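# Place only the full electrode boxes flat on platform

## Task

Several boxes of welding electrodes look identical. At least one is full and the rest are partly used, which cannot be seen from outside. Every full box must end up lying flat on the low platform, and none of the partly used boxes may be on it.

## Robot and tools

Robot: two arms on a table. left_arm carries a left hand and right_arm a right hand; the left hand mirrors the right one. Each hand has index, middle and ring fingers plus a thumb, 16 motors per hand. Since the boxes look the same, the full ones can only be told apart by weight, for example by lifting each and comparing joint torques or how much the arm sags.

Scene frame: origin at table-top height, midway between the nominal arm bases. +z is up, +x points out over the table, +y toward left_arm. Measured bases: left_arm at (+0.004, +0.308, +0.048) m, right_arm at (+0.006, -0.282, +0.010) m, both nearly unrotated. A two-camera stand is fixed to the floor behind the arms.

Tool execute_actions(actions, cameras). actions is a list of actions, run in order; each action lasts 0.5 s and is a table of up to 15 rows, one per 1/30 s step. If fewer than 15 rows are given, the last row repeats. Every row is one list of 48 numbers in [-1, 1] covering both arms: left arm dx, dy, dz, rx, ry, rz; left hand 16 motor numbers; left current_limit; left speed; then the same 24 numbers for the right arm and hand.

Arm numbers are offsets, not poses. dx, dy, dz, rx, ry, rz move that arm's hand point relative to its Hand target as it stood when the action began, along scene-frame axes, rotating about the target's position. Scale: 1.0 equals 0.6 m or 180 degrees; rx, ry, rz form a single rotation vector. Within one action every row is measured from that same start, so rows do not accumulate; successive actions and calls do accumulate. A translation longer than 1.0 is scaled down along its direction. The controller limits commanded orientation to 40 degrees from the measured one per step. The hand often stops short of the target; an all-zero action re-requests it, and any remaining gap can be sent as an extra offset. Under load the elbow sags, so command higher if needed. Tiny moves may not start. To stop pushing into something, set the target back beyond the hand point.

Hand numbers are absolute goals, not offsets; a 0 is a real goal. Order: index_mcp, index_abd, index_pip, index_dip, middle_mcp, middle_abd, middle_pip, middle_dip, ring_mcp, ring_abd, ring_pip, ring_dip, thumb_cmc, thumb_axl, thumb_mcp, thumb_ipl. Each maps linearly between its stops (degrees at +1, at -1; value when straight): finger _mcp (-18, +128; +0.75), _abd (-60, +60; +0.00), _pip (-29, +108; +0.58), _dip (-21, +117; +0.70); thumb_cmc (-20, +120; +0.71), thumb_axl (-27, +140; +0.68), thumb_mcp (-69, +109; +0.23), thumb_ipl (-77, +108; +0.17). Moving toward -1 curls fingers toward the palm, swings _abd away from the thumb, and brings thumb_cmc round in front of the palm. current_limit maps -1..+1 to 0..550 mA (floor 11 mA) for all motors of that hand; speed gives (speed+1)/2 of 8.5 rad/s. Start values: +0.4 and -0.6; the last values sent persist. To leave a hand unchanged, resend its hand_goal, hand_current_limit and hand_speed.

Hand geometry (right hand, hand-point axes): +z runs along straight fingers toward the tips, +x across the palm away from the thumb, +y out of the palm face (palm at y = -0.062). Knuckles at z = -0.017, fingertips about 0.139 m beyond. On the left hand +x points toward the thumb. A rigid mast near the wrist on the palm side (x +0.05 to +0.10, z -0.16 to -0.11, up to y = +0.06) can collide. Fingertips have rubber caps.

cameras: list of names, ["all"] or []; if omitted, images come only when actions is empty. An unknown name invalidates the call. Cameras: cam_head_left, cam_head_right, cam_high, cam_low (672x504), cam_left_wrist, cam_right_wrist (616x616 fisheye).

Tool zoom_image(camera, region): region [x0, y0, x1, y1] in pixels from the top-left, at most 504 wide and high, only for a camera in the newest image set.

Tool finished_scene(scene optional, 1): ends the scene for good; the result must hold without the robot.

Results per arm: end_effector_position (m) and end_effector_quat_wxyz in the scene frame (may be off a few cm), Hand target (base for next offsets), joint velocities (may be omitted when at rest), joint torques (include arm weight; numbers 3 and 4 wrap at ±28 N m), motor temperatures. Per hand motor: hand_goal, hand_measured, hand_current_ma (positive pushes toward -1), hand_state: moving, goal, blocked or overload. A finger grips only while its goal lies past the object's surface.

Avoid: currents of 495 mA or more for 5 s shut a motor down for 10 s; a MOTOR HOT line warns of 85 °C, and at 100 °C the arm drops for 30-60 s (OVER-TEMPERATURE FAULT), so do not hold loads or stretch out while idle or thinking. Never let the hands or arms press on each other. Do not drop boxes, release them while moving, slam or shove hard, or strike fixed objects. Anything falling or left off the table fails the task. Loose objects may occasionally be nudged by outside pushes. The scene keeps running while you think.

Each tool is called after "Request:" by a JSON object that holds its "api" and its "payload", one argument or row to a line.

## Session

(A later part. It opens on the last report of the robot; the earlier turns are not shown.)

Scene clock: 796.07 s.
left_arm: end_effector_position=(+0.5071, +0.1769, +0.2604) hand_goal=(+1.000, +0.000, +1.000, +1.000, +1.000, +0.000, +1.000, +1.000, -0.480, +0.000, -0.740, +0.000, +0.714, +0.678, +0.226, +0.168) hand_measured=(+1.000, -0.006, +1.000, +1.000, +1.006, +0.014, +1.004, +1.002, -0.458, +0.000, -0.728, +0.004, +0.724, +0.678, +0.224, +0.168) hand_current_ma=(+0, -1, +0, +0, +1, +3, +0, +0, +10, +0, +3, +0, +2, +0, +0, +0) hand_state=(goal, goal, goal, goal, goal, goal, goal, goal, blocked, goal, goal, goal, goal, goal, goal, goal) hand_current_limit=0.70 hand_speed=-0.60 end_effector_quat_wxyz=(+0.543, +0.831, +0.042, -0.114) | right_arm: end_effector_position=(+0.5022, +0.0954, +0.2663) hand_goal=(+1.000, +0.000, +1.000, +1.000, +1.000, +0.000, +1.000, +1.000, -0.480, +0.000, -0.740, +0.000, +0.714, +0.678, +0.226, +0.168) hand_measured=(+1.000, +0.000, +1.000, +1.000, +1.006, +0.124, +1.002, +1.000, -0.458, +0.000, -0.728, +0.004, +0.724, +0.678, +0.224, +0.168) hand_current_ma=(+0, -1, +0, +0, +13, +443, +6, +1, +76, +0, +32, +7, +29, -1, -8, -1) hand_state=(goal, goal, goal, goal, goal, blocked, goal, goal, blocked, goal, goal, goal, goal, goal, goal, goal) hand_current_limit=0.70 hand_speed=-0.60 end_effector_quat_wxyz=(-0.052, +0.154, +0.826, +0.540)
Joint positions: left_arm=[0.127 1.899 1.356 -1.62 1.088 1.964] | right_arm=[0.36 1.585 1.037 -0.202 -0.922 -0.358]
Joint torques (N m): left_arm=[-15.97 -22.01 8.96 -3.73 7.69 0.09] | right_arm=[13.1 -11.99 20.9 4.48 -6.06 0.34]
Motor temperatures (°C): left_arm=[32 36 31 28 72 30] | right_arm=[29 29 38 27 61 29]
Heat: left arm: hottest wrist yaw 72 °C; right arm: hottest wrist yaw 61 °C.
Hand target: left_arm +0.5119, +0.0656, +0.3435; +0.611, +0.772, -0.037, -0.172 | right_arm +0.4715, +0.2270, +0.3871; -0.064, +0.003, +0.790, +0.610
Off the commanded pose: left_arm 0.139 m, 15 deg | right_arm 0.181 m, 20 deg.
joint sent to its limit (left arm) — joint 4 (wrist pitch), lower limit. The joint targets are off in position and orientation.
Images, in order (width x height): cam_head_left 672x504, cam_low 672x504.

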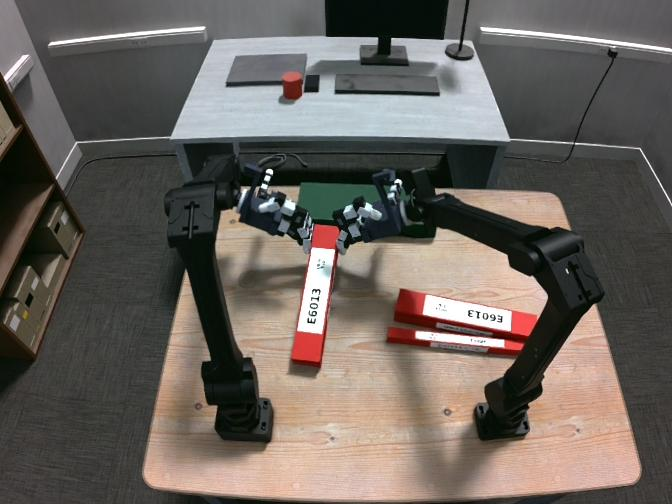

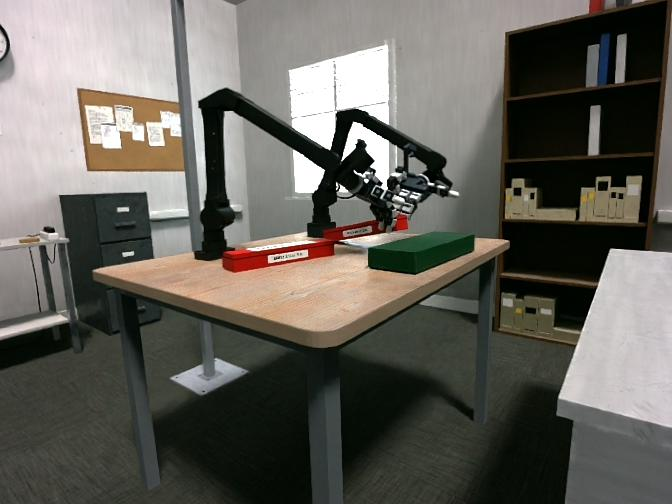

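Request:
{"api": "execute_actions", "payload": {
  "actions": [
    [[0.055,-0.0,0.0,0,0,0, 1,0,1,1,1,0,1,1,-0.48,0,-0.74,0,0.714,0.678,0.226,0.168,0.7,-0.6, 0.055,0.0,0.0,0,0,0, 1,0,1,1,1,0,1,1,-0.48,0,-0.74,0,0.714,0.678,0.226,0.168,0.7,-0.6]],
    [[0.055,-0.0,0.0,0,0,0, 1,0,1,1,1,0,1,1,-0.48,0,-0.74,0,0.714,0.678,0.226,0.168,0.7,-0.6, 0.055,0.0,0.0,0,0,0, 1,0,1,1,1,0,1,1,-0.48,0,-0.74,0,0.714,0.678,0.226,0.168,0.7,-0.6]],
    [[0.055,-0.0,0.0,0,0,0, 1,0,1,1,1,0,1,1,-0.48,0,-0.74,0,0.714,0.678,0.226,0.168,0.7,-0.6, 0.055,0.0,0.0,0,0,0, 1,0,1,1,1,0,1,1,-0.48,0,-0.74,0,0.714,0.678,0.226,0.168,0.7,-0.6]],
    [[0.02,-0.0,-0.06,0,0,0, 1,0,1,1,1,0,1,1,-0.48,0,-0.74,0,0.714,0.678,0.226,0.168,0.7,-0.6, 0.02,0.0,-0.06,0,0,0, 1,0,1,1,1,0,1,1,-0.48,0,-0.74,0,0.714,0.678,0.226,0.168,0.7,-0.6]]
  ],
  "cameras": ["cam_head_left","cam_low"]
}}

Scene clock: 799.23 s.
left_arm: end_effector_position=(+0.6128, +0.2064, +0.2585) hand_goal=(+1.000, +0.000, +1.000, +1.000, +1.000, +0.000, +1.000, +1.000, -0.480, +0.000, -0.740, +0.000, +0.714, +0.678, +0.226, +0.168) hand_measured=(+1.000, +0.002, +1.000, +1.000, +1.006, +0.048, +1.004, +1.002, -0.458, +0.000, -0.728, +0.004, +0.726, +0.678, +0.224, +0.168) hand_current_ma=(+0, +0, +0, +0, +1, +31, +0, +0, +10, +0, +3, +0, +2, +0, +0, +0) hand_state=(goal, goal, goal, goal, goal, blocked, goal, goal, blocked, goal, goal, goal, goal, goal, goal, goal) hand_current_limit=0.70 hand_speed=-0.60 end_effector_quat_wxyz=(+0.562, +0.818, +0.084, -0.089) | right_arm: end_effector_position=(+0.6163, +0.1078, +0.2666) hand_goal=(+1.000, +0.000, +1.000, +1.000, +1.000, +0.000, +1.000, +1.000, -0.480, +0.000, -0.740, +0.000, +0.714, +0.678, +0.226, +0.168) hand_measured=(+1.000, +0.000, +1.000, +1.000, +1.004, +0.100, +1.002, +1.000, -0.458, +0.000, -0.728, +0.004, +0.724, +0.678, +0.224, +0.168) hand_current_ma=(+0, +0, +0, +0, +11, +347, +6, +2, +76, +0, +32, +7, +29, -1, -8, -1) hand_state=(goal, goal, goal, goal, goal, blocked, goal, goal, blocked, goal, goal, goal, goal, goal, goal, goal) hand_current_limit=0.70 hand_speed=-0.60 end_effector_quat_wxyz=(-0.065, +0.132, +0.812, +0.564)
Joint positions: left_arm=[0.154 2.099 1.67 -1.648 1.157 1.857] | right_arm=[0.292 1.872 1.402 -0.306 -1.039 -0.426]
Joint torques (N m): left_arm=[-17.67 -20.84 10.43 -2.35 6.51 0.43] | right_arm=[11.46 -14.86 17.57 4.7 -4.24 0.08]
Motor temperatures (°C): left_arm=[32 36 31 28 82 30] | right_arm=[29 29 39 27 64 29]
Heat: left arm: hottest wrist yaw 82 °C; right arm: hottest wrist yaw 64 °C.
Hand target: left_arm +0.6229, +0.0656, +0.3074; +0.611, +0.772, -0.037, -0.172 | right_arm +0.5826, +0.2270, +0.3513; -0.064, +0.003, +0.789, +0.610
Off the commanded pose: left_arm 0.149 m, 18 deg | right_arm 0.150 m, 16 deg.
led back after a hold (left arm): the arm was led back toward your command in small steps, so it may still be short of it.
joint sent to its limit (left arm) — joint 4 (wrist pitch), lower limit. The joint targets are off in position and orientation.
pose unreachable (left arm): on one or more control steps of this call, first in action 3 (counted from 0), this arm could not follow its commanded pose, so it was not sent that pose on those steps. It may still have moved: this result reports where it is.
cause: moving toward the commanded pose would bring a part of the arm too close to another arm (a part of this arm just beyond joint 5 (wrist yaw) and a part of the right arm just beyond its joint 6 (wrist roll), along the way the arms are being sent, or toward where that arm still pushes).
Images, in order (width x height): cam_head_left 672x504, cam_low 672x504.

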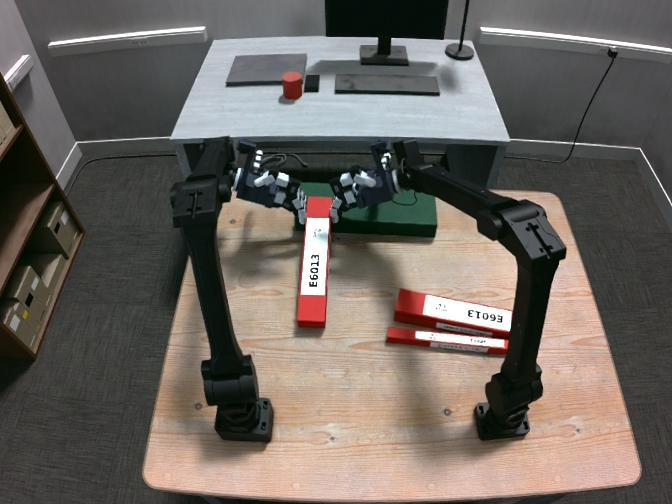

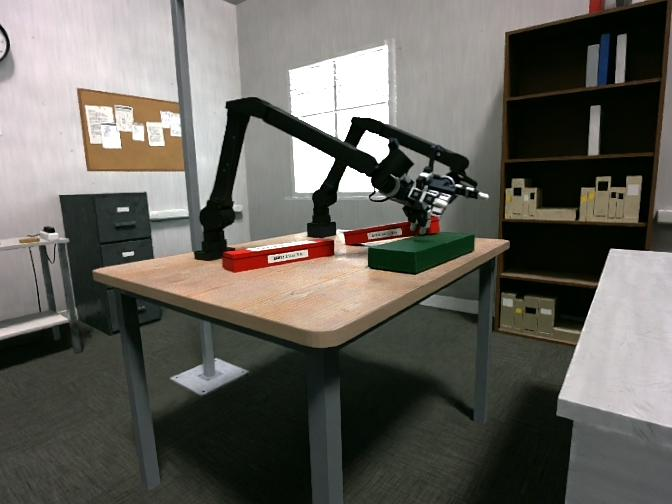

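Request:
{"api": "execute_actions", "payload": {
  "actions": [
    [[0.0,0.02,-0.06,0,0,0, 1,0,1,1,1,0,1,1,-0.48,0,-0.74,0,0.714,0.678,0.226,0.168,0.7,-0.6, 0.0,-0.02,-0.08,0,0,0, 1,0,1,1,1,0,1,1,-0.48,0,-0.74,0,0.714,0.678,0.226,0.168,0.7,-0.6]],
    [[0.0,0.06,-0.03,0,0,0, 1,0,1,1,1,0,1,1,-0.48,0,-0.74,0,0.714,0.678,0.226,0.168,0.7,-0.6, 0.0,-0.06,-0.05,0,0,0, 1,0,1,1,1,0,1,1,-0.48,0,-0.74,0,0.714,0.678,0.226,0.168,0.7,-0.6]],
    [[0.0,0.08,-0.0,0,0,0, 1,0,1,1,1,0,1,1,-0.48,0,-0.74,0,0.714,0.678,0.226,0.168,0.7,-0.6, 0.0,-0.08,-0.0,0,0,0, 1,0,1,1,1,0,1,1,-0.48,0,-0.74,0,0.714,0.678,0.226,0.168,0.7,-0.6]],
    [[0.0,0.12,0.03,0,0,0, 1,0,1,1,1,0,1,1,-0.48,0,-0.74,0,0.714,0.678,0.226,0.168,0.7,-0.6, 0.0,-0.1,0.01,0,0,0, 1,0,1,1,1,0,1,1,-0.48,0,-0.74,0,0.714,0.678,0.226,0.168,0.7,-0.6]]
  ],
  "cameras": ["cam_head_left","cam_high"]
}}

Request:
{"api": "zoom_image", "payload": {
  "camera": "cam_head_left",
  "region": [240, 150, 440, 350]
}}

Scene clock: 802.83 s.
left_arm: end_effector_position=(+0.6187, +0.2268, +0.2590) hand_goal=(+1.000, +0.000, +1.000, +1.000, +1.000, +0.000, +1.000, +1.000, -0.480, +0.000, -0.740, +0.000, +0.714, +0.678, +0.226, +0.168) hand_measured=(+1.000, +0.002, +1.000, +1.000, +1.000, -0.002, +1.000, +1.000, -0.458, +0.000, -0.728, +0.004, +0.726, +0.678, +0.224, +0.168) hand_current_ma=(+0, +0, +0, +0, +0, +0, +0, +0, +10, +0, +3, +0, +2, +0, +0, +0) hand_state=(goal, goal, goal, goal, goal, goal, goal, goal, blocked, goal, goal, goal, goal, goal, goal, goal) hand_current_limit=0.70 hand_speed=-0.60 end_effector_quat_wxyz=(+0.581, +0.808, +0.070, -0.062) | right_arm: end_effector_position=(+0.5790, +0.0782, +0.2672) hand_goal=(+1.000, +0.000, +1.000, +1.000, +1.000, +0.000, +1.000, +1.000, -0.480, +0.000, -0.740, +0.000, +0.714, +0.678, +0.226, +0.168) hand_measured=(+1.000, +0.004, +1.000, +1.000, +1.000, +0.004, +1.000, +1.000, -0.458, +0.000, -0.728, +0.004, +0.724, +0.678, +0.224, +0.168) hand_current_ma=(+0, +9, +0, +0, +0, +8, +0, +0, +76, +0, +32, +7, +29, -1, -8, -1) hand_state=(goal, goal, goal, goal, goal, goal, goal, goal, blocked, goal, goal, goal, goal, goal, goal, goal) hand_current_limit=0.70 hand_speed=-0.60 end_effector_quat_wxyz=(-0.074, +0.010, +0.789, +0.610)
Joint positions: left_arm=[0.185 2.137 1.705 -1.689 1.19 1.963] | right_arm=[0.236 1.898 1.387 -0.428 -1.262 -0.781]
Joint torques (N m): left_arm=[2.55 -21.07 8.31 -0.65 0.96 0.44] | right_arm=[-1.2 -15.27 8.87 0.79 -1.34 -0.16]
Motor temperatures (°C): left_arm=[32 36 31 28 80 30] | right_arm=[29 29 40 27 62 29]
Heat: left arm: hottest wrist yaw 80 °C; right arm: hottest wrist yaw 62 °C.
Hand target: left_arm +0.6229, +0.2337, +0.2715; +0.611, +0.772, -0.037, -0.172 | right_arm +0.5826, +0.0710, +0.2791; -0.064, +0.003, +0.790, +0.610
Off the commanded pose: left_arm 0.015 m, 18 deg | right_arm 0.015 m, 1 deg.
joint sent to its limit (left arm) — joint 4 (wrist pitch), lower limit. The joint targets are off in orientation, not in position.
Images, in order (width x height): cam_head_left 672x504, cam_high 672x504.

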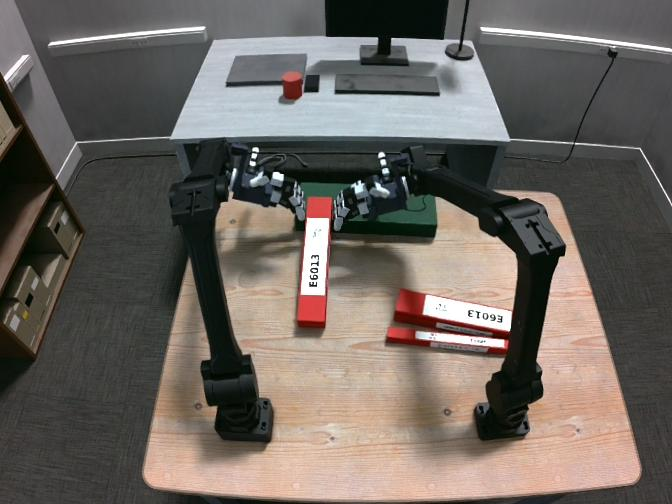

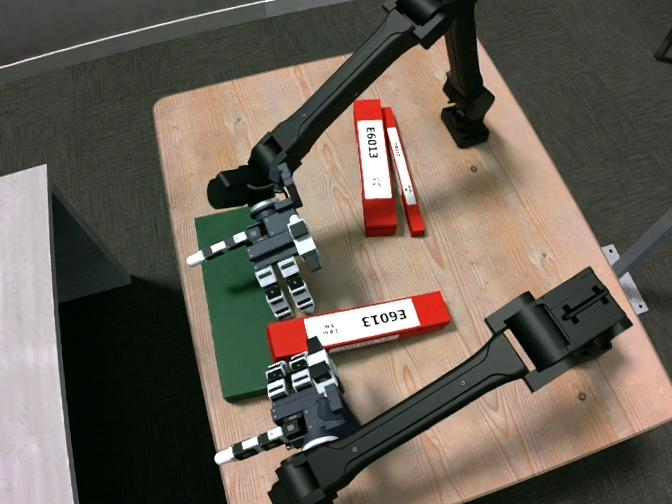

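Scaled by 2.520.

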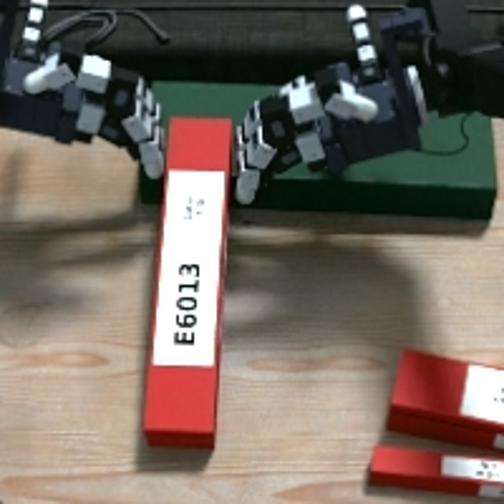

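Request:
{"api": "execute_actions", "payload": {
  "actions": [
    [[0.0,0.02,0.0,0,0,0, 1,0,1,1,1,0,1,1,-0.48,0,-0.74,0,0.714,0.678,0.226,0.168,0.7,-0.6, 0.0,-0.06,0.0,0,0,0, 1,0,1,1,1,0,1,1,-0.48,0,-0.74,0,0.714,0.678,0.226,0.168,0.7,-0.6]],
    [[0.0,0.0,0.0,0,0,0, 1,0,1,1,1,0,1,1,-0.48,0,-0.74,0,0.714,0.678,0.226,0.168,0.7,-0.6, -0.12,-0.01,0.0,0,0,0, 1,0,1,1,1,0,1,1,-0.48,0,-0.74,0,0.714,0.678,0.226,0.168,0.7,-0.6]],
    [[0.0,0.0,0.0,0,0,0, 1,0,1,1,1,0,1,1,-0.48,0,-0.74,0,0.714,0.678,0.226,0.168,0.7,-0.6, -0.14,0,0.0,0,0,0, 1,0,1,1,1,0,1,1,-0.48,0,-0.74,0,0.714,0.678,0.226,0.168,0.7,-0.6]],
    [[0.0,0.0,0.0,0,0,0, 1,0,1,1,1,0,1,1,-0.48,0,-0.74,0,0.714,0.678,0.226,0.168,0.7,-0.6, -0.14,0,0.0,0,0,0, 1,0,1,1,1,0,1,1,-0.48,0,-0.74,0,0.714,0.678,0.226,0.168,0.7,-0.6]],
    [[0.0,0.0,0.0,0,0,0, 1,0,1,1,1,0,1,1,-0.48,0,-0.74,0,0.714,0.678,0.226,0.168,0.7,-0.6, -0.14,0,0.0,0,0,0, 1,0,1,1,1,0,1,1,-0.48,0,-0.74,0,0.714,0.678,0.226,0.168,0.7,-0.6]],
    [[0.0,0.0,0.0,0,0,0, 1,0,1,1,1,0,1,1,-0.48,0,-0.74,0,0.714,0.678,0.226,0.168,0.7,-0.6, -0.08,0.05,0.0,0,0,0, 1,0,1,1,1,0,1,1,-0.48,0,-0.74,0,0.714,0.678,0.226,0.168,0.7,-0.6]],
    [[0.0,0.0,0.0,0,0,0, 1,0,1,1,1,0,1,1,-0.48,0,-0.74,0,0.714,0.678,0.226,0.168,0.7,-0.6, -0.0,0.08,0.0,0,0,0, 1,0,1,1,1,0,1,1,-0.48,0,-0.74,0,0.714,0.678,0.226,0.168,0.7,-0.6]]
  ],
  "cameras": ["cam_head_left","cam_high"]
}}

Scene clock: 809.97 s.
left_arm: end_effector_position=(+0.6198, +0.2416, +0.2585) hand_goal=(+1.000, +0.000, +1.000, +1.000, +1.000, +0.000, +1.000, +1.000, -0.480, +0.000, -0.740, +0.000, +0.714, +0.678, +0.226, +0.168) hand_measured=(+1.000, +0.002, +1.000, +1.000, +1.000, -0.002, +1.000, +1.000, -0.458, +0.000, -0.728, +0.004, +0.726, +0.678, +0.224, +0.168) hand_current_ma=(+0, +0, +0, +0, +0, +0, +0, +0, +10, +0, +3, +0, +2, +0, +0, +0) hand_state=(goal, goal, goal, goal, goal, goal, goal, goal, blocked, goal, goal, goal, goal, goal, goal, goal) hand_current_limit=0.70 hand_speed=-0.60 end_effector_quat_wxyz=(+0.581, +0.809, +0.078, -0.054) | right_arm: end_effector_position=(+0.2049, +0.0958, +0.2609) hand_goal=(+1.000, +0.000, +1.000, +1.000, +1.000, +0.000, +1.000, +1.000, -0.480, +0.000, -0.740, +0.000, +0.714, +0.678, +0.226, +0.168) hand_measured=(+1.000, +0.002, +1.000, +1.000, +1.000, +0.002, +1.000, +1.000, -0.458, +0.000, -0.728, +0.004, +0.724, +0.678, +0.224, +0.168) hand_current_ma=(+0, +4, +0, +0, +0, +4, +0, +0, +76, +0, +32, +7, +29, -1, -6, -1) hand_state=(goal, goal, goal, goal, goal, goal, goal, goal, blocked, goal, goal, goal, goal, goal, goal, goal) hand_current_limit=0.70 hand_speed=-0.60 end_effector_quat_wxyz=(-0.070, +0.011, +0.799, +0.598)
Joint positions: left_arm=[0.21 2.137 1.705 -1.689 1.186 1.967] | right_arm=[0.732 1.077 0.379 0.274 -0.836 -0.192]
Joint torques (N m): left_arm=[2.2 -21.19 8.21 -0.64 0.8 0.43] | right_arm=[0.62 -3.14 10.84 2.97 -0.49 0.14]
Motor temperatures (°C): left_arm=[32 37 31 28 68 30] | right_arm=[29 30 39 27 57 29]
Heat: left arm: hottest wrist yaw 68 °C; right arm: hottest wrist yaw 57 °C.
Hand target: left_arm +0.6229, +0.2457, +0.2716; +0.611, +0.772, -0.037, -0.171 | right_arm +0.2106, +0.1069, +0.2792; -0.064, +0.003, +0.789, +0.610
Off the commanded pose: left_arm 0.014 m, 20 deg | right_arm 0.022 m, 2 deg.
joint sent to its limit (left arm) — joint 4 (wrist pitch), lower limit. The joint targets are off in orientation, not in position.
Images, in order (width x height): cam_head_left 672x504, cam_high 672x504.

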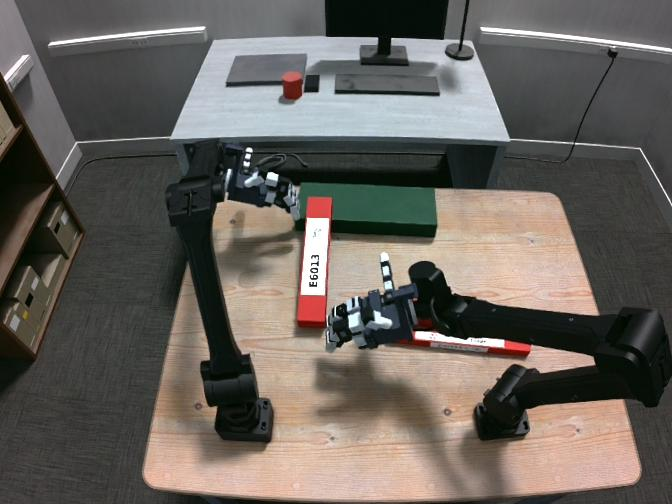

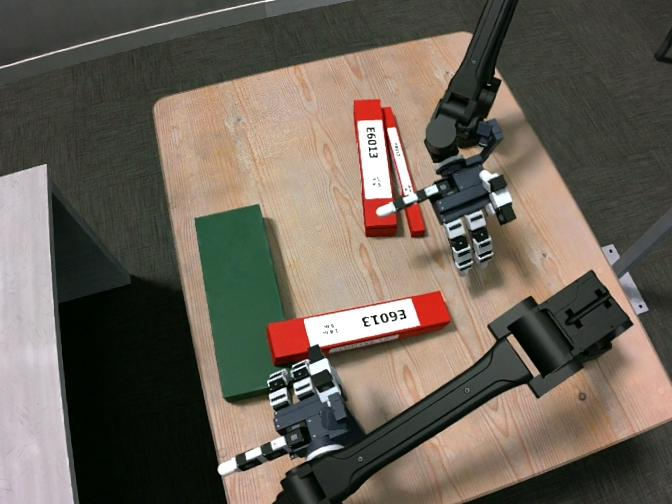

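Request:
{"api": "execute_actions", "payload": {
  "actions": [
    [[0.0,0.0,0.0,0,0,0, 1,0,1,1,1,0,1,1,-0.48,0,-0.74,0,0.714,0.678,0.226,0.168,0.7,-0.6, 0.0,0.05,-0.05,0,0,0, 1,0,1,1,1,0,1,1,-0.48,0,-0.74,0,0.714,0.678,0.226,0.168,0.7,-0.6]],
    [[0.0,0.0,0.0,0,0,0, 1,0,1,1,1,0,1,1,-0.48,0,-0.74,0,0.714,0.678,0.226,0.168,0.7,-0.6, 0,0.01,-0.08,0,0,0, 1,0,1,1,1,0,1,1,-0.48,0,-0.74,0,0.714,0.678,0.226,0.168,0.7,-0.6]],
    [[0.0,0.0,0.0,0,0,0, 1,0,1,1,1,0,1,1,-0.48,0,-0.74,0,0.714,0.678,0.226,0.168,0.7,-0.6, 0.06,0,0.0,0,0,0, 1,0,1,1,1,0,1,1,-0.48,0,-0.74,0,0.714,0.678,0.226,0.168,0.7,-0.6]]
  ],
  "cameras": ["cam_head_left","cam_high"]
}}

Request:
{"api": "zoom_image", "payload": {
  "camera": "cam_high",
  "region": [360, 230, 520, 390]
}}

Scene clock: 812.37 s.
left_arm: end_effector_position=(+0.6198, +0.2416, +0.2585) hand_goal=(+1.000, +0.000, +1.000, +1.000, +1.000, +0.000, +1.000, +1.000, -0.480, +0.000, -0.740, +0.000, +0.714, +0.678, +0.226, +0.168) hand_measured=(+1.000, +0.002, +1.000, +1.000, +1.000, -0.002, +1.000, +1.000, -0.458, +0.000, -0.728, +0.004, +0.726, +0.678, +0.224, +0.168) hand_current_ma=(+0, +0, +0, +0, +0, +0, +0, +0, +10, +0, +3, +0, +2, +0, +0, +0) hand_state=(goal, goal, goal, goal, goal, goal, goal, goal, blocked, goal, goal, goal, goal, goal, goal, goal) hand_current_limit=0.70 hand_speed=-0.60 end_effector_quat_wxyz=(+0.581, +0.809, +0.078, -0.054) | right_arm: end_effector_position=(+0.2365, +0.1354, +0.1967) hand_goal=(+1.000, +0.000, +1.000, +1.000, +1.000, +0.000, +1.000, +1.000, -0.480, +0.000, -0.740, +0.000, +0.714, +0.678, +0.226, +0.168) hand_measured=(+1.000, -0.004, +1.000, +1.000, +1.000, +0.002, +1.000, +1.000, -0.458, +0.000, -0.728, +0.004, +0.724, +0.678, +0.224, +0.168) hand_current_ma=(+0, -7, +0, +0, +0, +4, +0, +0, +76, +0, +32, +7, +29, -1, -6, -1) hand_state=(goal, goal, goal, goal, goal, goal, goal, goal, blocked, goal, goal, goal, goal, goal, goal, goal) hand_current_limit=0.70 hand_speed=-0.60 end_effector_quat_wxyz=(-0.072, +0.009, +0.791, +0.608)
Joint positions: left_arm=[0.21 2.137 1.705 -1.689 1.186 1.967] | right_arm=[0.749 1.496 0.428 0.686 -0.833 -0.16]
Joint torques (N m): left_arm=[2.14 -21.25 8.25 -0.66 0.8 0.44] | right_arm=[-0.79 -5.95 8.28 1.62 -0.59 -0.18]
Motor temperatures (°C): left_arm=[32 37 31 28 66 30] | right_arm=[29 29 39 27 56 29]
Heat: left arm: hottest wrist yaw 66 °C; right arm: hottest wrist yaw 56 °C.
Hand target: left_arm +0.6229, +0.2457, +0.2716; +0.611, +0.772, -0.037, -0.171 | right_arm +0.2466, +0.1430, +0.2013; -0.064, +0.003, +0.789, +0.611
Off the commanded pose: left_arm 0.014 m, 20 deg | right_arm 0.013 m, 1 deg.
joint sent to its limit (left arm) — joint 4 (wrist pitch), lower limit. The joint targets are off in orientation, not in position.
Images, in order (width x height): cam_head_left 672x504, cam_high 672x504.

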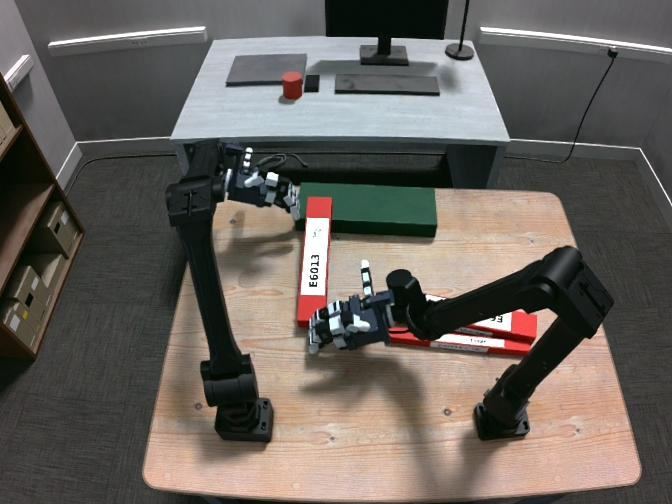

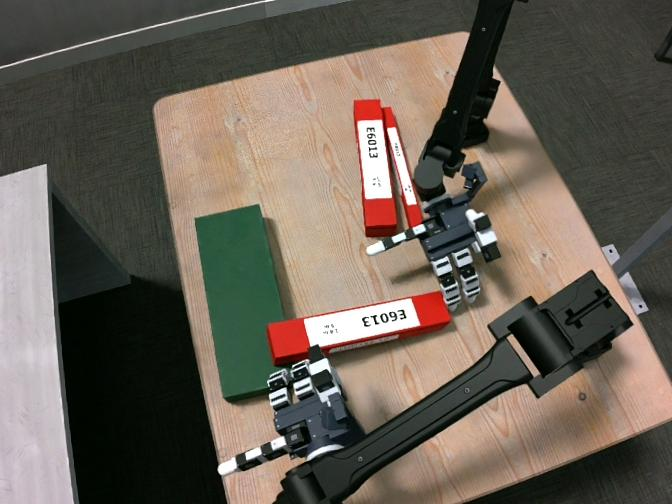

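Scaled by 3.150.

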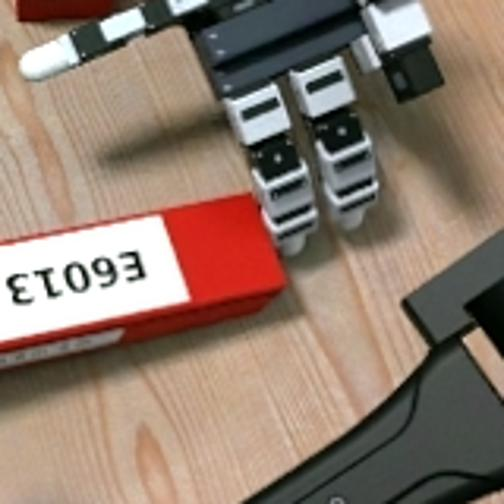

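Request:
{"api": "execute_actions", "payload": {
  "actions": [
    [[0.0,0.0,0.0,0,0,0, 1,0,1,1,1,0,1,1,-0.48,0,-0.74,0,0.714,0.678,0.226,0.168,0.7,-0.6, 0.04,0.0,0.0,0,0,0, 1,0,1,1,1,0,1,1,-0.48,0,-0.74,0,0.714,0.678,0.226,0.168,0.7,-0.6]],
    [[0.0,0.0,0.0,0,0,0, 1,0,1,1,1,0,1,1,-0.48,0,-0.74,0,0.714,0.678,0.226,0.168,0.7,-0.6, 0.04,0.0,0.0,0,0,0, 1,0,1,1,1,0,1,1,-0.48,0,-0.74,0,0.714,0.678,0.226,0.168,0.7,-0.6]]
  ],
  "cameras": ["cam_high"]
}}

Request:
{"api": "zoom_image", "payload": {
  "camera": "cam_high",
  "region": [360, 230, 520, 390]
}}

Scene clock: 814.03 s.
left_arm: end_effector_position=(+0.6198, +0.2416, +0.2585) hand_goal=(+1.000, +0.000, +1.000, +1.000, +1.000, +0.000, +1.000, +1.000, -0.480, +0.000, -0.740, +0.000, +0.714, +0.678, +0.226, +0.168) hand_measured=(+1.000, +0.002, +1.000, +1.000, +1.000, -0.002, +1.000, +1.000, -0.458, +0.000, -0.728, +0.004, +0.726, +0.678, +0.224, +0.168) hand_current_ma=(+0, +0, +0, +0, +0, +0, +0, +0, +10, +0, +3, +0, +2, +0, +0, +0) hand_state=(goal, goal, goal, goal, goal, goal, goal, goal, blocked, goal, goal, goal, goal, goal, goal, goal) hand_current_limit=0.70 hand_speed=-0.60 end_effector_quat_wxyz=(+0.581, +0.809, +0.078, -0.054) | right_arm: end_effector_position=(+0.2518, +0.1392, +0.1948) hand_goal=(+1.000, +0.000, +1.000, +1.000, +1.000, +0.000, +1.000, +1.000, -0.480, +0.000, -0.740, +0.000, +0.714, +0.678, +0.226, +0.168) hand_measured=(+1.000, -0.048, +1.000, +1.000, +1.000, +0.002, +1.000, +1.000, -0.458, +0.000, -0.728, +0.004, +0.724, +0.678, +0.224, +0.168) hand_current_ma=(-1, -143, +0, +0, +0, +4, +0, +0, +76, +0, +32, +7, +29, -1, -6, -1) hand_state=(goal, blocked, goal, goal, goal, goal, goal, goal, blocked, goal, goal, goal, goal, goal, goal, goal) hand_current_limit=0.70 hand_speed=-0.60 end_effector_quat_wxyz=(-0.116, -0.007, +0.788, +0.605)
Joint positions: left_arm=[0.21 2.137 1.705 -1.689 1.186 1.967] | right_arm=[0.695 1.539 0.495 0.604 -0.969 -0.19]
Joint torques (N m): left_arm=[2.2 -21.25 8.24 -0.7 0.8 0.43] | right_arm=[-4.07 -5.54 10.35 1.62 1.5 -0.48]
Motor temperatures (°C): left_arm=[32 37 31 28 64 30] | right_arm=[29 29 39 27 55 29]
Heat: left arm: hottest wrist yaw 64 °C; right arm: hottest wrist yaw 55 °C.
Hand target: left_arm +0.6229, +0.2457, +0.2716; +0.611, +0.772, -0.037, -0.171 | right_arm +0.2945, +0.1430, +0.2013; -0.064, +0.003, +0.789, +0.610
Off the commanded pose: left_arm 0.014 m, 20 deg | right_arm 0.043 m, 6 deg.
joint sent to its limit (left arm) — joint 4 (wrist pitch), lower limit. The joint targets are off in orientation, not in position.
Images, in order (width x height): cam_high 672x504.

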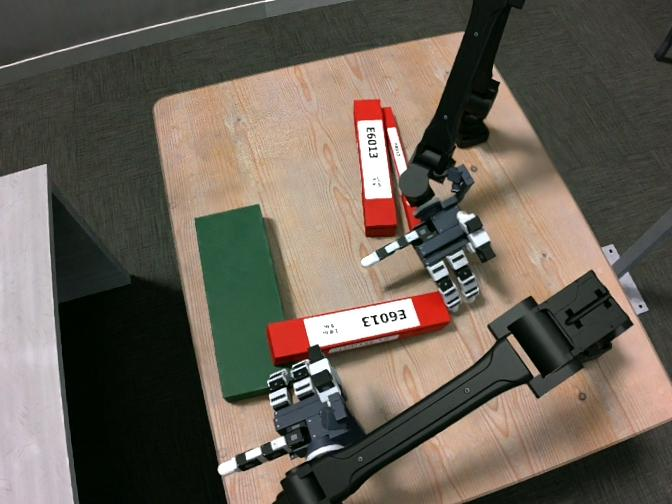

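Scaled by 3.150.

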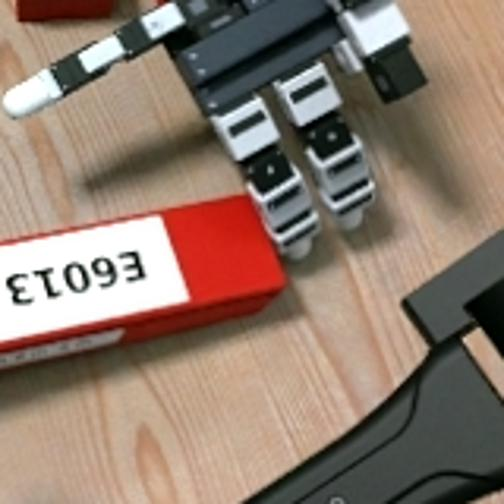

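Request:
{"api": "execute_actions", "payload": {
  "actions": [
    [[0.0,0.0,0.0,0,0,0, 1,0,1,1,1,0,1,1,-0.48,0,-0.74,0,0.714,0.678,0.226,0.168,0.7,-0.6, 0.03,0.0,0.0,0,0,0, 1,0,1,1,1,0,1,1,-0.48,0,-0.74,0,0.714,0.678,0.226,0.168,0.7,-0.6]],
    [[0.0,0.0,0.0,0,0,0, 1,0,1,1,1,0,1,1,-0.48,0,-0.74,0,0.714,0.678,0.226,0.168,0.7,-0.6, 0.03,0.0,0.0,0,0,0, 1,0,1,1,1,0,1,1,-0.48,0,-0.74,0,0.714,0.678,0.226,0.168,0.7,-0.6]]
  ],
  "cameras": ["cam_high"]
}}

Request:
{"api": "zoom_image", "payload": {
  "camera": "cam_high",
  "region": [360, 230, 520, 390]
}}

Scene clock: 815.73 s.
left_arm: end_effector_position=(+0.6198, +0.2416, +0.2585) hand_goal=(+1.000, +0.000, +1.000, +1.000, +1.000, +0.000, +1.000, +1.000, -0.480, +0.000, -0.740, +0.000, +0.714, +0.678, +0.226, +0.168) hand_measured=(+1.000, +0.002, +1.000, +1.000, +1.000, -0.002, +1.000, +1.000, -0.458, +0.000, -0.728, +0.004, +0.726, +0.678, +0.224, +0.168) hand_current_ma=(+0, +0, +0, +0, +0, +0, +0, +0, +10, +0, +3, +0, +2, +0, +0, +0) hand_state=(goal, goal, goal, goal, goal, goal, goal, goal, blocked, goal, goal, goal, goal, goal, goal, goal) hand_current_limit=0.70 hand_speed=-0.60 end_effector_quat_wxyz=(+0.581, +0.809, +0.078, -0.054) | right_arm: end_effector_position=(+0.2831, +0.1430, +0.1946) hand_goal=(+1.000, +0.000, +1.000, +1.000, +1.000, +0.000, +1.000, +1.000, -0.480, +0.000, -0.740, +0.000, +0.714, +0.678, +0.226, +0.168) hand_measured=(+0.986, -0.048, +0.996, +1.000, +1.000, +0.002, +1.000, +1.000, -0.458, +0.000, -0.728, +0.004, +0.724, +0.678, +0.224, +0.168) hand_current_ma=(-45, -143, -7, +0, +0, +4, +0, +0, +76, +0, +32, +7, +29, -1, -6, -1) hand_state=(goal, blocked, goal, goal, goal, goal, goal, goal, blocked, goal, goal, goal, goal, goal, goal, goal) hand_current_limit=0.70 hand_speed=-0.60 end_effector_quat_wxyz=(-0.123, -0.008, +0.787, +0.605)
Joint positions: left_arm=[0.21 2.137 1.705 -1.689 1.186 1.967] | right_arm=[0.641 1.59 0.574 0.535 -1.03 -0.231]
Joint torques (N m): left_arm=[2.2 -21.3 8.25 -0.65 0.79 0.44] | right_arm=[-4.54 -6.36 10.56 1.65 1.73 -0.49]
Motor temperatures (°C): left_arm=[32 37 31 28 62 30] | right_arm=[28 29 39 27 55 29]
Heat: left arm: hottest wrist yaw 62 °C; right arm: hottest wrist yaw 55 °C.
Hand target: left_arm +0.6229, +0.2457, +0.2716; +0.611, +0.772, -0.037, -0.171 | right_arm +0.3305, +0.1430, +0.2012; -0.064, +0.003, +0.789, +0.610
Off the commanded pose: left_arm 0.014 m, 20 deg | right_arm 0.048 m, 7 deg.
joint sent to its limit (left arm) — joint 4 (wrist pitch), lower limit. The joint targets are off in orientation, not in position.
Images, in order (width x height): cam_high 672x504.

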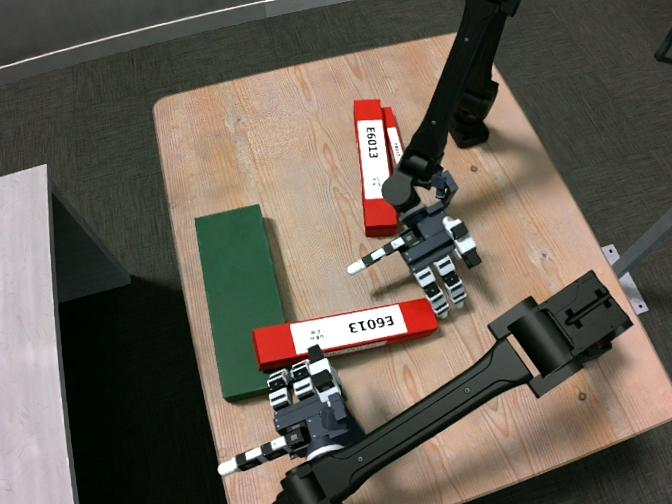

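Scaled by 3.150.

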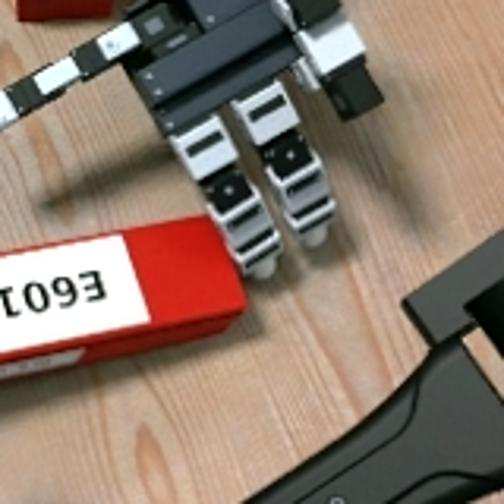

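Request:
{"api": "execute_actions", "payload": {
  "actions": [
    [[0.0,0.04,0.02,0,0,0, 1,0,1,1,1,0,1,1,-0.48,0,-0.74,0,0.714,0.678,0.226,0.168,0.7,-0.6, 0.04,0.005,0.0,0,0,0, 1,0,1,1,1,0,1,1,-0.48,0,-0.74,0,0.714,0.678,0.226,0.168,0.7,-0.6]],
    [[0.0,0.0,0.0,0,0,0, 1,0,1,1,1,0,1,1,-0.48,0,-0.74,0,0.714,0.678,0.226,0.168,0.7,-0.6, 0.04,0.005,0.0,0,0,0, 1,0,1,1,1,0,1,1,-0.48,0,-0.74,0,0.714,0.678,0.226,0.168,0.7,-0.6]],
    [[0.0,0.0,0.0,0,0,0, 1,0,1,1,1,0,1,1,-0.48,0,-0.74,0,0.714,0.678,0.226,0.168,0.7,-0.6, 0.04,0.0,0.0,0,0,0, 1,0,1,1,1,0,1,1,-0.48,0,-0.74,0,0.714,0.678,0.226,0.168,0.7,-0.6]]
  ],
  "cameras": ["cam_high","cam_head_left"]
}}

Scene clock: 818.17 s.
left_arm: end_effector_position=(+0.6210, +0.2682, +0.2568) hand_goal=(+1.000, +0.000, +1.000, +1.000, +1.000, +0.000, +1.000, +1.000, -0.480, +0.000, -0.740, +0.000, +0.714, +0.678, +0.226, +0.168) hand_measured=(+1.000, +0.002, +1.000, +1.000, +1.000, -0.002, +1.000, +1.000, -0.458, +0.000, -0.728, +0.004, +0.726, +0.678, +0.224, +0.168) hand_current_ma=(+0, +0, +0, +0, +0, +0, +0, +0, +10, +0, +3, +0, +2, +0, +0, +0) hand_state=(goal, goal, goal, goal, goal, goal, goal, goal, blocked, goal, goal, goal, goal, goal, goal, goal) hand_current_limit=0.70 hand_speed=-0.60 end_effector_quat_wxyz=(+0.578, +0.810, +0.094, -0.044) | right_arm: end_effector_position=(+0.3450, +0.1548, +0.1953) hand_goal=(+1.000, +0.000, +1.000, +1.000, +1.000, +0.000, +1.000, +1.000, -0.480, +0.000, -0.740, +0.000, +0.714, +0.678, +0.226, +0.168) hand_measured=(+0.980, -0.048, +0.996, +1.000, +1.000, +0.002, +1.000, +1.000, -0.458, +0.000, -0.728, +0.004, +0.724, +0.678, +0.224, +0.168) hand_current_ma=(-67, -148, -9, +0, +0, +4, +0, +0, +76, +0, +32, +7, +29, -1, -6, -1) hand_state=(blocked, blocked, goal, goal, goal, goal, goal, goal, blocked, goal, goal, goal, goal, goal, goal, goal) hand_current_limit=0.70 hand_speed=-0.60 end_effector_quat_wxyz=(-0.135, -0.008, +0.784, +0.605)
Joint positions: left_arm=[0.253 2.137 1.705 -1.689 1.174 1.967] | right_arm=[0.565 1.695 0.746 0.396 -1.116 -0.296]
Joint torques (N m): left_arm=[1.79 -22.95 8.31 -0.65 0.8 0.33] | right_arm=[-5.3 -7.59 11.62 1.72 2.13 -0.56]
Motor temperatures (°C): left_arm=[32 38 31 28 60 30] | right_arm=[28 29 39 27 54 29]
Heat: left arm: hottest wrist yaw 60 °C; right arm: hottest wrist yaw 54 °C.
Hand target: left_arm +0.6229, +0.2696, +0.2836; +0.611, +0.772, -0.037, -0.171 | right_arm +0.4025, +0.1490, +0.2011; -0.064, +0.003, +0.790, +0.610
Off the commanded pose: left_arm 0.027 m, 22 deg | right_arm 0.058 m, 8 deg.
joint sent to its limit (left arm) — joint 4 (wrist pitch), lower limit. The joint targets are off in orientation, not in position.
Images, in order (width x height): cam_head_left 672x504, cam_high 672x504.

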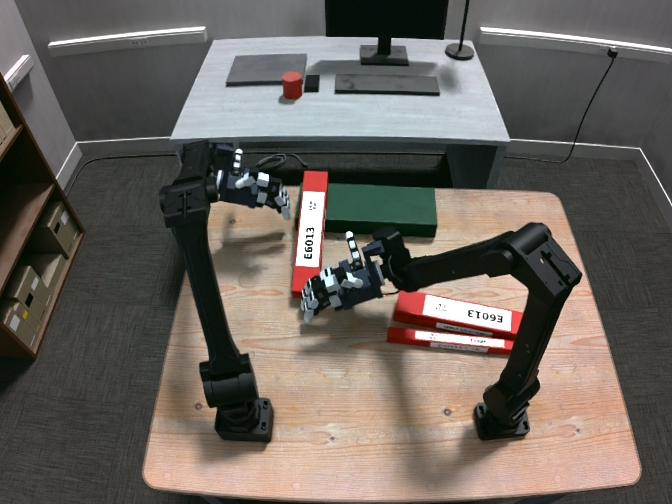

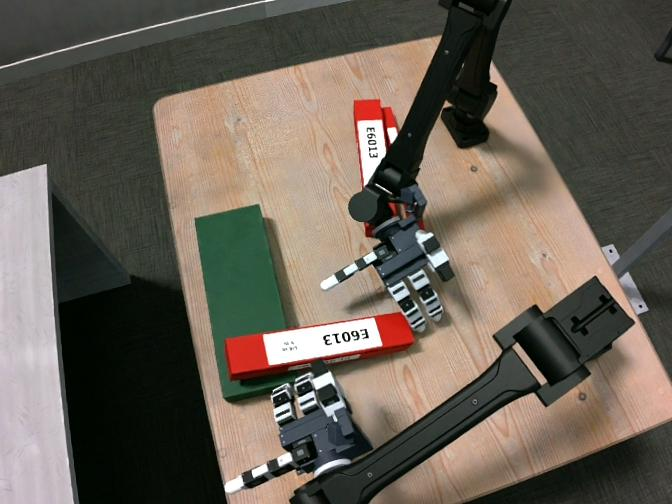

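Request:
{"api": "execute_actions", "payload": {
  "actions": [
    [[0.0,0.0,0.0,0,0,0, 1,0,1,1,1,0,1,1,-0.48,0,-0.74,0,0.714,0.678,0.226,0.168,0.7,-0.6, 0.03,0.0,0.01,0,0,0, 1,0,1,1,1,0,1,1,-0.48,0,-0.74,0,0.714,0.678,0.226,0.168,0.7,-0.6]],
    [[0.0,0.0,0.0,0,0,0, 1,0,1,1,1,0,1,1,-0.48,0,-0.74,0,0.714,0.678,0.226,0.168,0.7,-0.6, 0.02,0.0,0.005,0,0,0, 1,0,1,1,1,0,1,1,-0.48,0,-0.74,0,0.714,0.678,0.226,0.168,0.7,-0.6]]
  ],
  "cameras": ["cam_high","cam_head_left"]
}}

Request:
{"api": "zoom_image", "payload": {
  "camera": "cam_head_left",
  "region": [240, 150, 440, 350]
}}

Scene clock: 821.70 s.
left_arm: end_effector_position=(+0.6210, +0.2682, +0.2568) hand_goal=(+1.000, +0.000, +1.000, +1.000, +1.000, +0.000, +1.000, +1.000, -0.480, +0.000, -0.740, +0.000, +0.714, +0.678, +0.226, +0.168) hand_measured=(+1.000, +0.002, +1.000, +1.000, +1.000, -0.002, +1.000, +1.000, -0.458, +0.000, -0.728, +0.004, +0.726, +0.678, +0.224, +0.168) hand_current_ma=(+0, +0, +0, +0, +0, +0, +0, +0, +10, +0, +3, +0, +2, +0, +0, +0) hand_state=(goal, goal, goal, goal, goal, goal, goal, goal, blocked, goal, goal, goal, goal, goal, goal, goal) hand_current_limit=0.70 hand_speed=-0.60 end_effector_quat_wxyz=(+0.578, +0.810, +0.094, -0.044) | right_arm: end_effector_position=(+0.3678, +0.1577, +0.1968) hand_goal=(+1.000, +0.000, +1.000, +1.000, +1.000, +0.000, +1.000, +1.000, -0.480, +0.000, -0.740, +0.000, +0.714, +0.678, +0.226, +0.168) hand_measured=(+0.980, -0.052, +0.996, +1.000, +1.000, +0.002, +1.000, +1.000, -0.458, +0.000, -0.728, +0.004, +0.724, +0.678, +0.224, +0.168) hand_current_ma=(-67, -164, -11, +0, +0, +4, +0, +0, +76, +0, +32, +7, +29, -1, -6, -1) hand_state=(blocked, blocked, goal, goal, goal, goal, goal, goal, blocked, goal, goal, goal, goal, goal, goal, goal) hand_current_limit=0.70 hand_speed=-0.60 end_effector_quat_wxyz=(-0.151, +0.001, +0.785, +0.601)
Joint positions: left_arm=[0.253 2.137 1.705 -1.689 1.174 1.967] | right_arm=[0.539 1.72 0.814 0.3 -1.149 -0.317]
Joint torques (N m): left_arm=[1.79 -23.12 8.31 -0.65 0.79 0.33] | right_arm=[-6.01 -8.41 12.7 2.03 2.3 -0.69]
Motor temperatures (°C): left_arm=[31 38 31 28 58 30] | right_arm=[28 29 39 27 55 29]
Heat: left arm: hottest wrist yaw 58 °C; right arm: hottest wrist yaw 55 °C.
Hand target: left_arm +0.6229, +0.2696, +0.2836; +0.611, +0.772, -0.037, -0.171 | right_arm +0.4327, +0.1489, +0.2102; -0.064, +0.003, +0.789, +0.610
Off the commanded pose: left_arm 0.027 m, 22 deg | right_arm 0.067 m, 10 deg.
joint sent to its limit (left arm) — joint 4 (wrist pitch), lower limit. The joint targets are off in orientation, not in position.
Images, in order (width x height): cam_head_left 672x504, cam_high 672x504.

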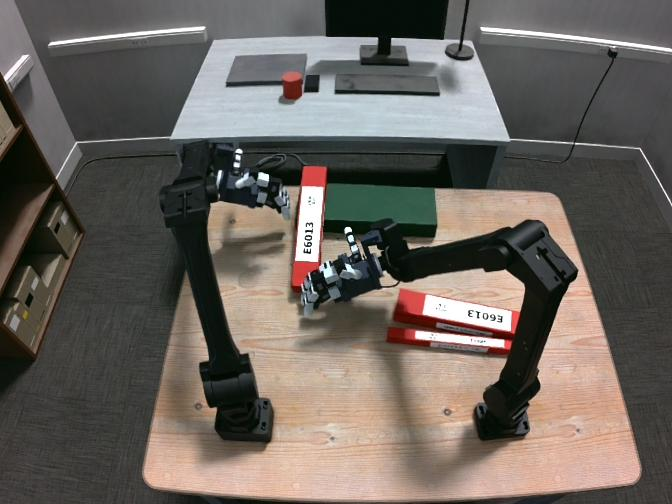

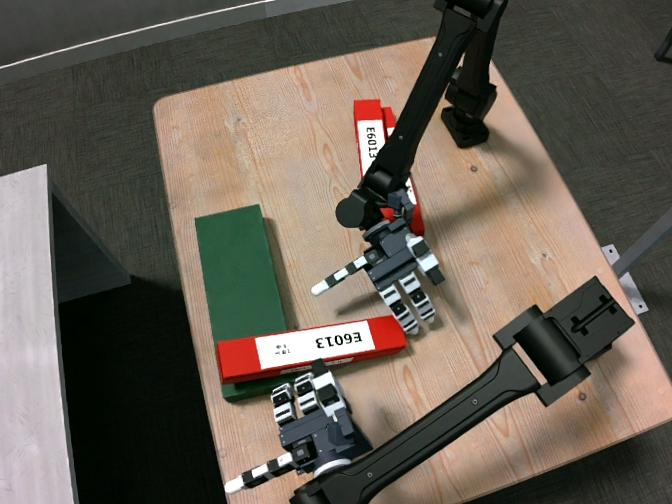

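Scaled by 2.520.

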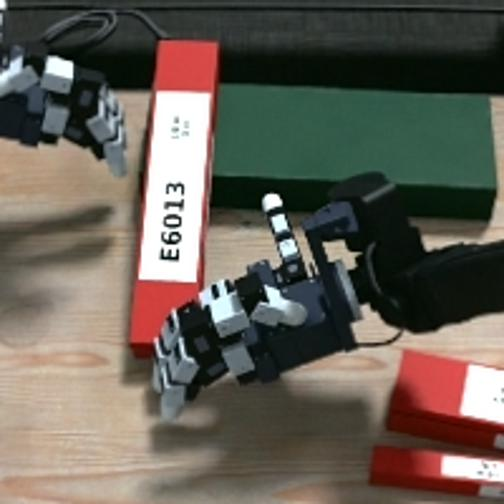

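Request:
{"api": "execute_actions", "payload": {
  "actions": [
    [[0.0,0.0,0.0,0,0,0, 1,0,1,1,1,0,1,1,-0.48,0,-0.74,0,0.714,0.678,0.226,0.168,0.7,-0.6, 0.02,-0.01,0.01,0,0,0, 1,0,1,1,1,0,1,1,-0.48,0,-0.74,0,0.714,0.678,0.226,0.168,0.7,-0.6]],
    [[0.0,0.0,0.0,0,0,0, 1,0,1,1,1,0,1,1,-0.48,0,-0.74,0,0.714,0.678,0.226,0.168,0.7,-0.6, 0.02,0.0,0.01,0,0,0, 1,0,1,1,1,0,1,1,-0.48,0,-0.74,0,0.714,0.678,0.226,0.168,0.7,-0.6]]
  ],
  "cameras": ["cam_high","cam_head_left"]
}}

Request:
{"api": "zoom_image", "payload": {
  "camera": "cam_head_left",
  "region": [240, 150, 440, 350]
}}

Scene clock: 823.50 s.
left_arm: end_effector_position=(+0.6210, +0.2682, +0.2568) hand_goal=(+1.000, +0.000, +1.000, +1.000, +1.000, +0.000, +1.000, +1.000, -0.480, +0.000, -0.740, +0.000, +0.714, +0.678, +0.226, +0.168) hand_measured=(+1.000, +0.002, +1.000, +1.000, +1.000, -0.002, +1.000, +1.000, -0.458, +0.000, -0.728, +0.004, +0.726, +0.678, +0.224, +0.168) hand_current_ma=(+0, +0, +0, +0, +0, +0, +0, +0, +10, +0, +3, +0, +2, +0, +0, +0) hand_state=(goal, goal, goal, goal, goal, goal, goal, goal, blocked, goal, goal, goal, goal, goal, goal, goal) hand_current_limit=0.70 hand_speed=-0.60 end_effector_quat_wxyz=(+0.578, +0.810, +0.094, -0.044) | right_arm: end_effector_position=(+0.3883, +0.1539, +0.1997) hand_goal=(+1.000, +0.000, +1.000, +1.000, +1.000, +0.000, +1.000, +1.000, -0.480, +0.000, -0.740, +0.000, +0.714, +0.678, +0.226, +0.168) hand_measured=(+0.988, -0.094, +0.974, +1.000, +1.000, +0.002, +1.000, +1.000, -0.458, +0.000, -0.728, +0.004, +0.724, +0.678, +0.224, +0.168) hand_current_ma=(-33, -325, -85, +0, +0, +4, +0, +0, +76, +0, +32, +7, +29, -1, -6, -1) hand_state=(goal, blocked, blocked, goal, goal, goal, goal, goal, blocked, goal, goal, goal, goal, goal, goal, goal) hand_current_limit=0.70 hand_speed=-0.60 end_effector_quat_wxyz=(-0.162, +0.012, +0.786, +0.596)
Joint positions: left_arm=[0.253 2.137 1.705 -1.689 1.174 1.967] | right_arm=[0.508 1.731 0.866 0.202 -1.176 -0.343]
Joint torques (N m): left_arm=[1.96 -23 8.31 -0.65 0.81 0.32] | right_arm=[-6.24 -9.11 13.65 2.28 2.21 -0.82]
Motor temperatures (°C): left_arm=[31 38 31 28 57 30] | right_arm=[28 29 39 27 55 29]
Heat: left arm: hottest wrist yaw 57 °C; right arm: hottest wrist yaw 55 °C.
Hand target: left_arm +0.6229, +0.2696, +0.2836; +0.611, +0.772, -0.037, -0.171 | right_arm +0.4565, +0.1430, +0.2221; -0.064, +0.003, +0.790, +0.610
Off the commanded pose: left_arm 0.027 m, 22 deg | right_arm 0.073 m, 11 deg.
joint sent to its limit (left arm) — joint 4 (wrist pitch), lower limit. The joint targets are off in orientation, not in position.
Images, in order (width x height): cam_head_left 672x504, cam_high 672x504.

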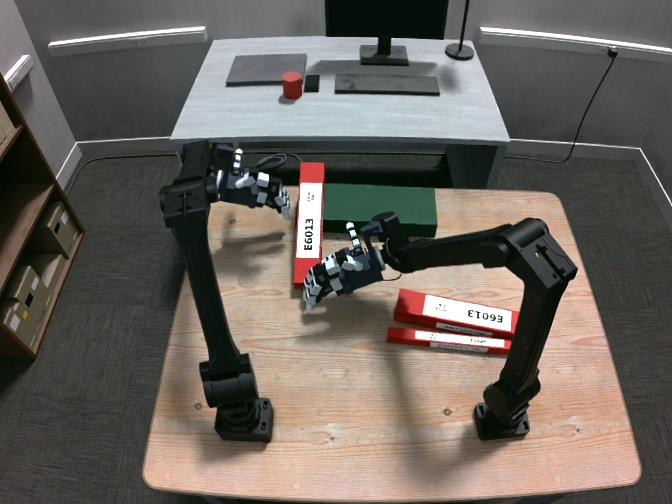

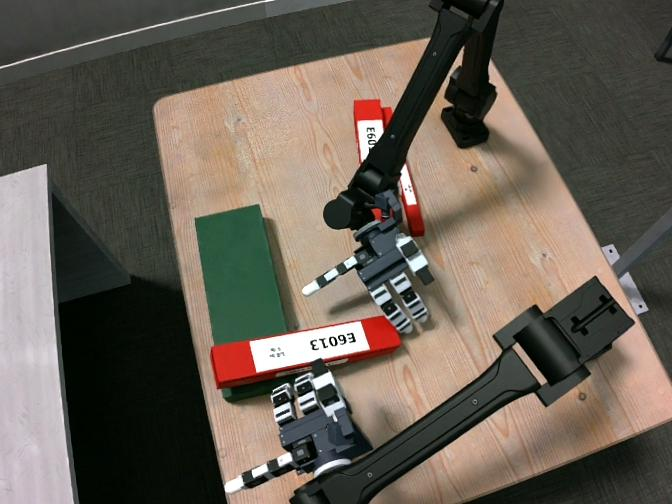

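Scaled by 2.520.

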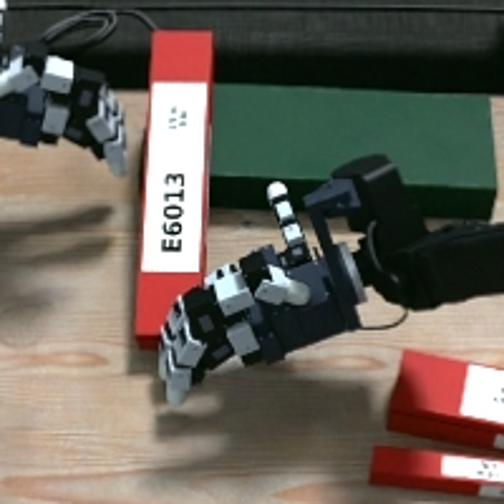

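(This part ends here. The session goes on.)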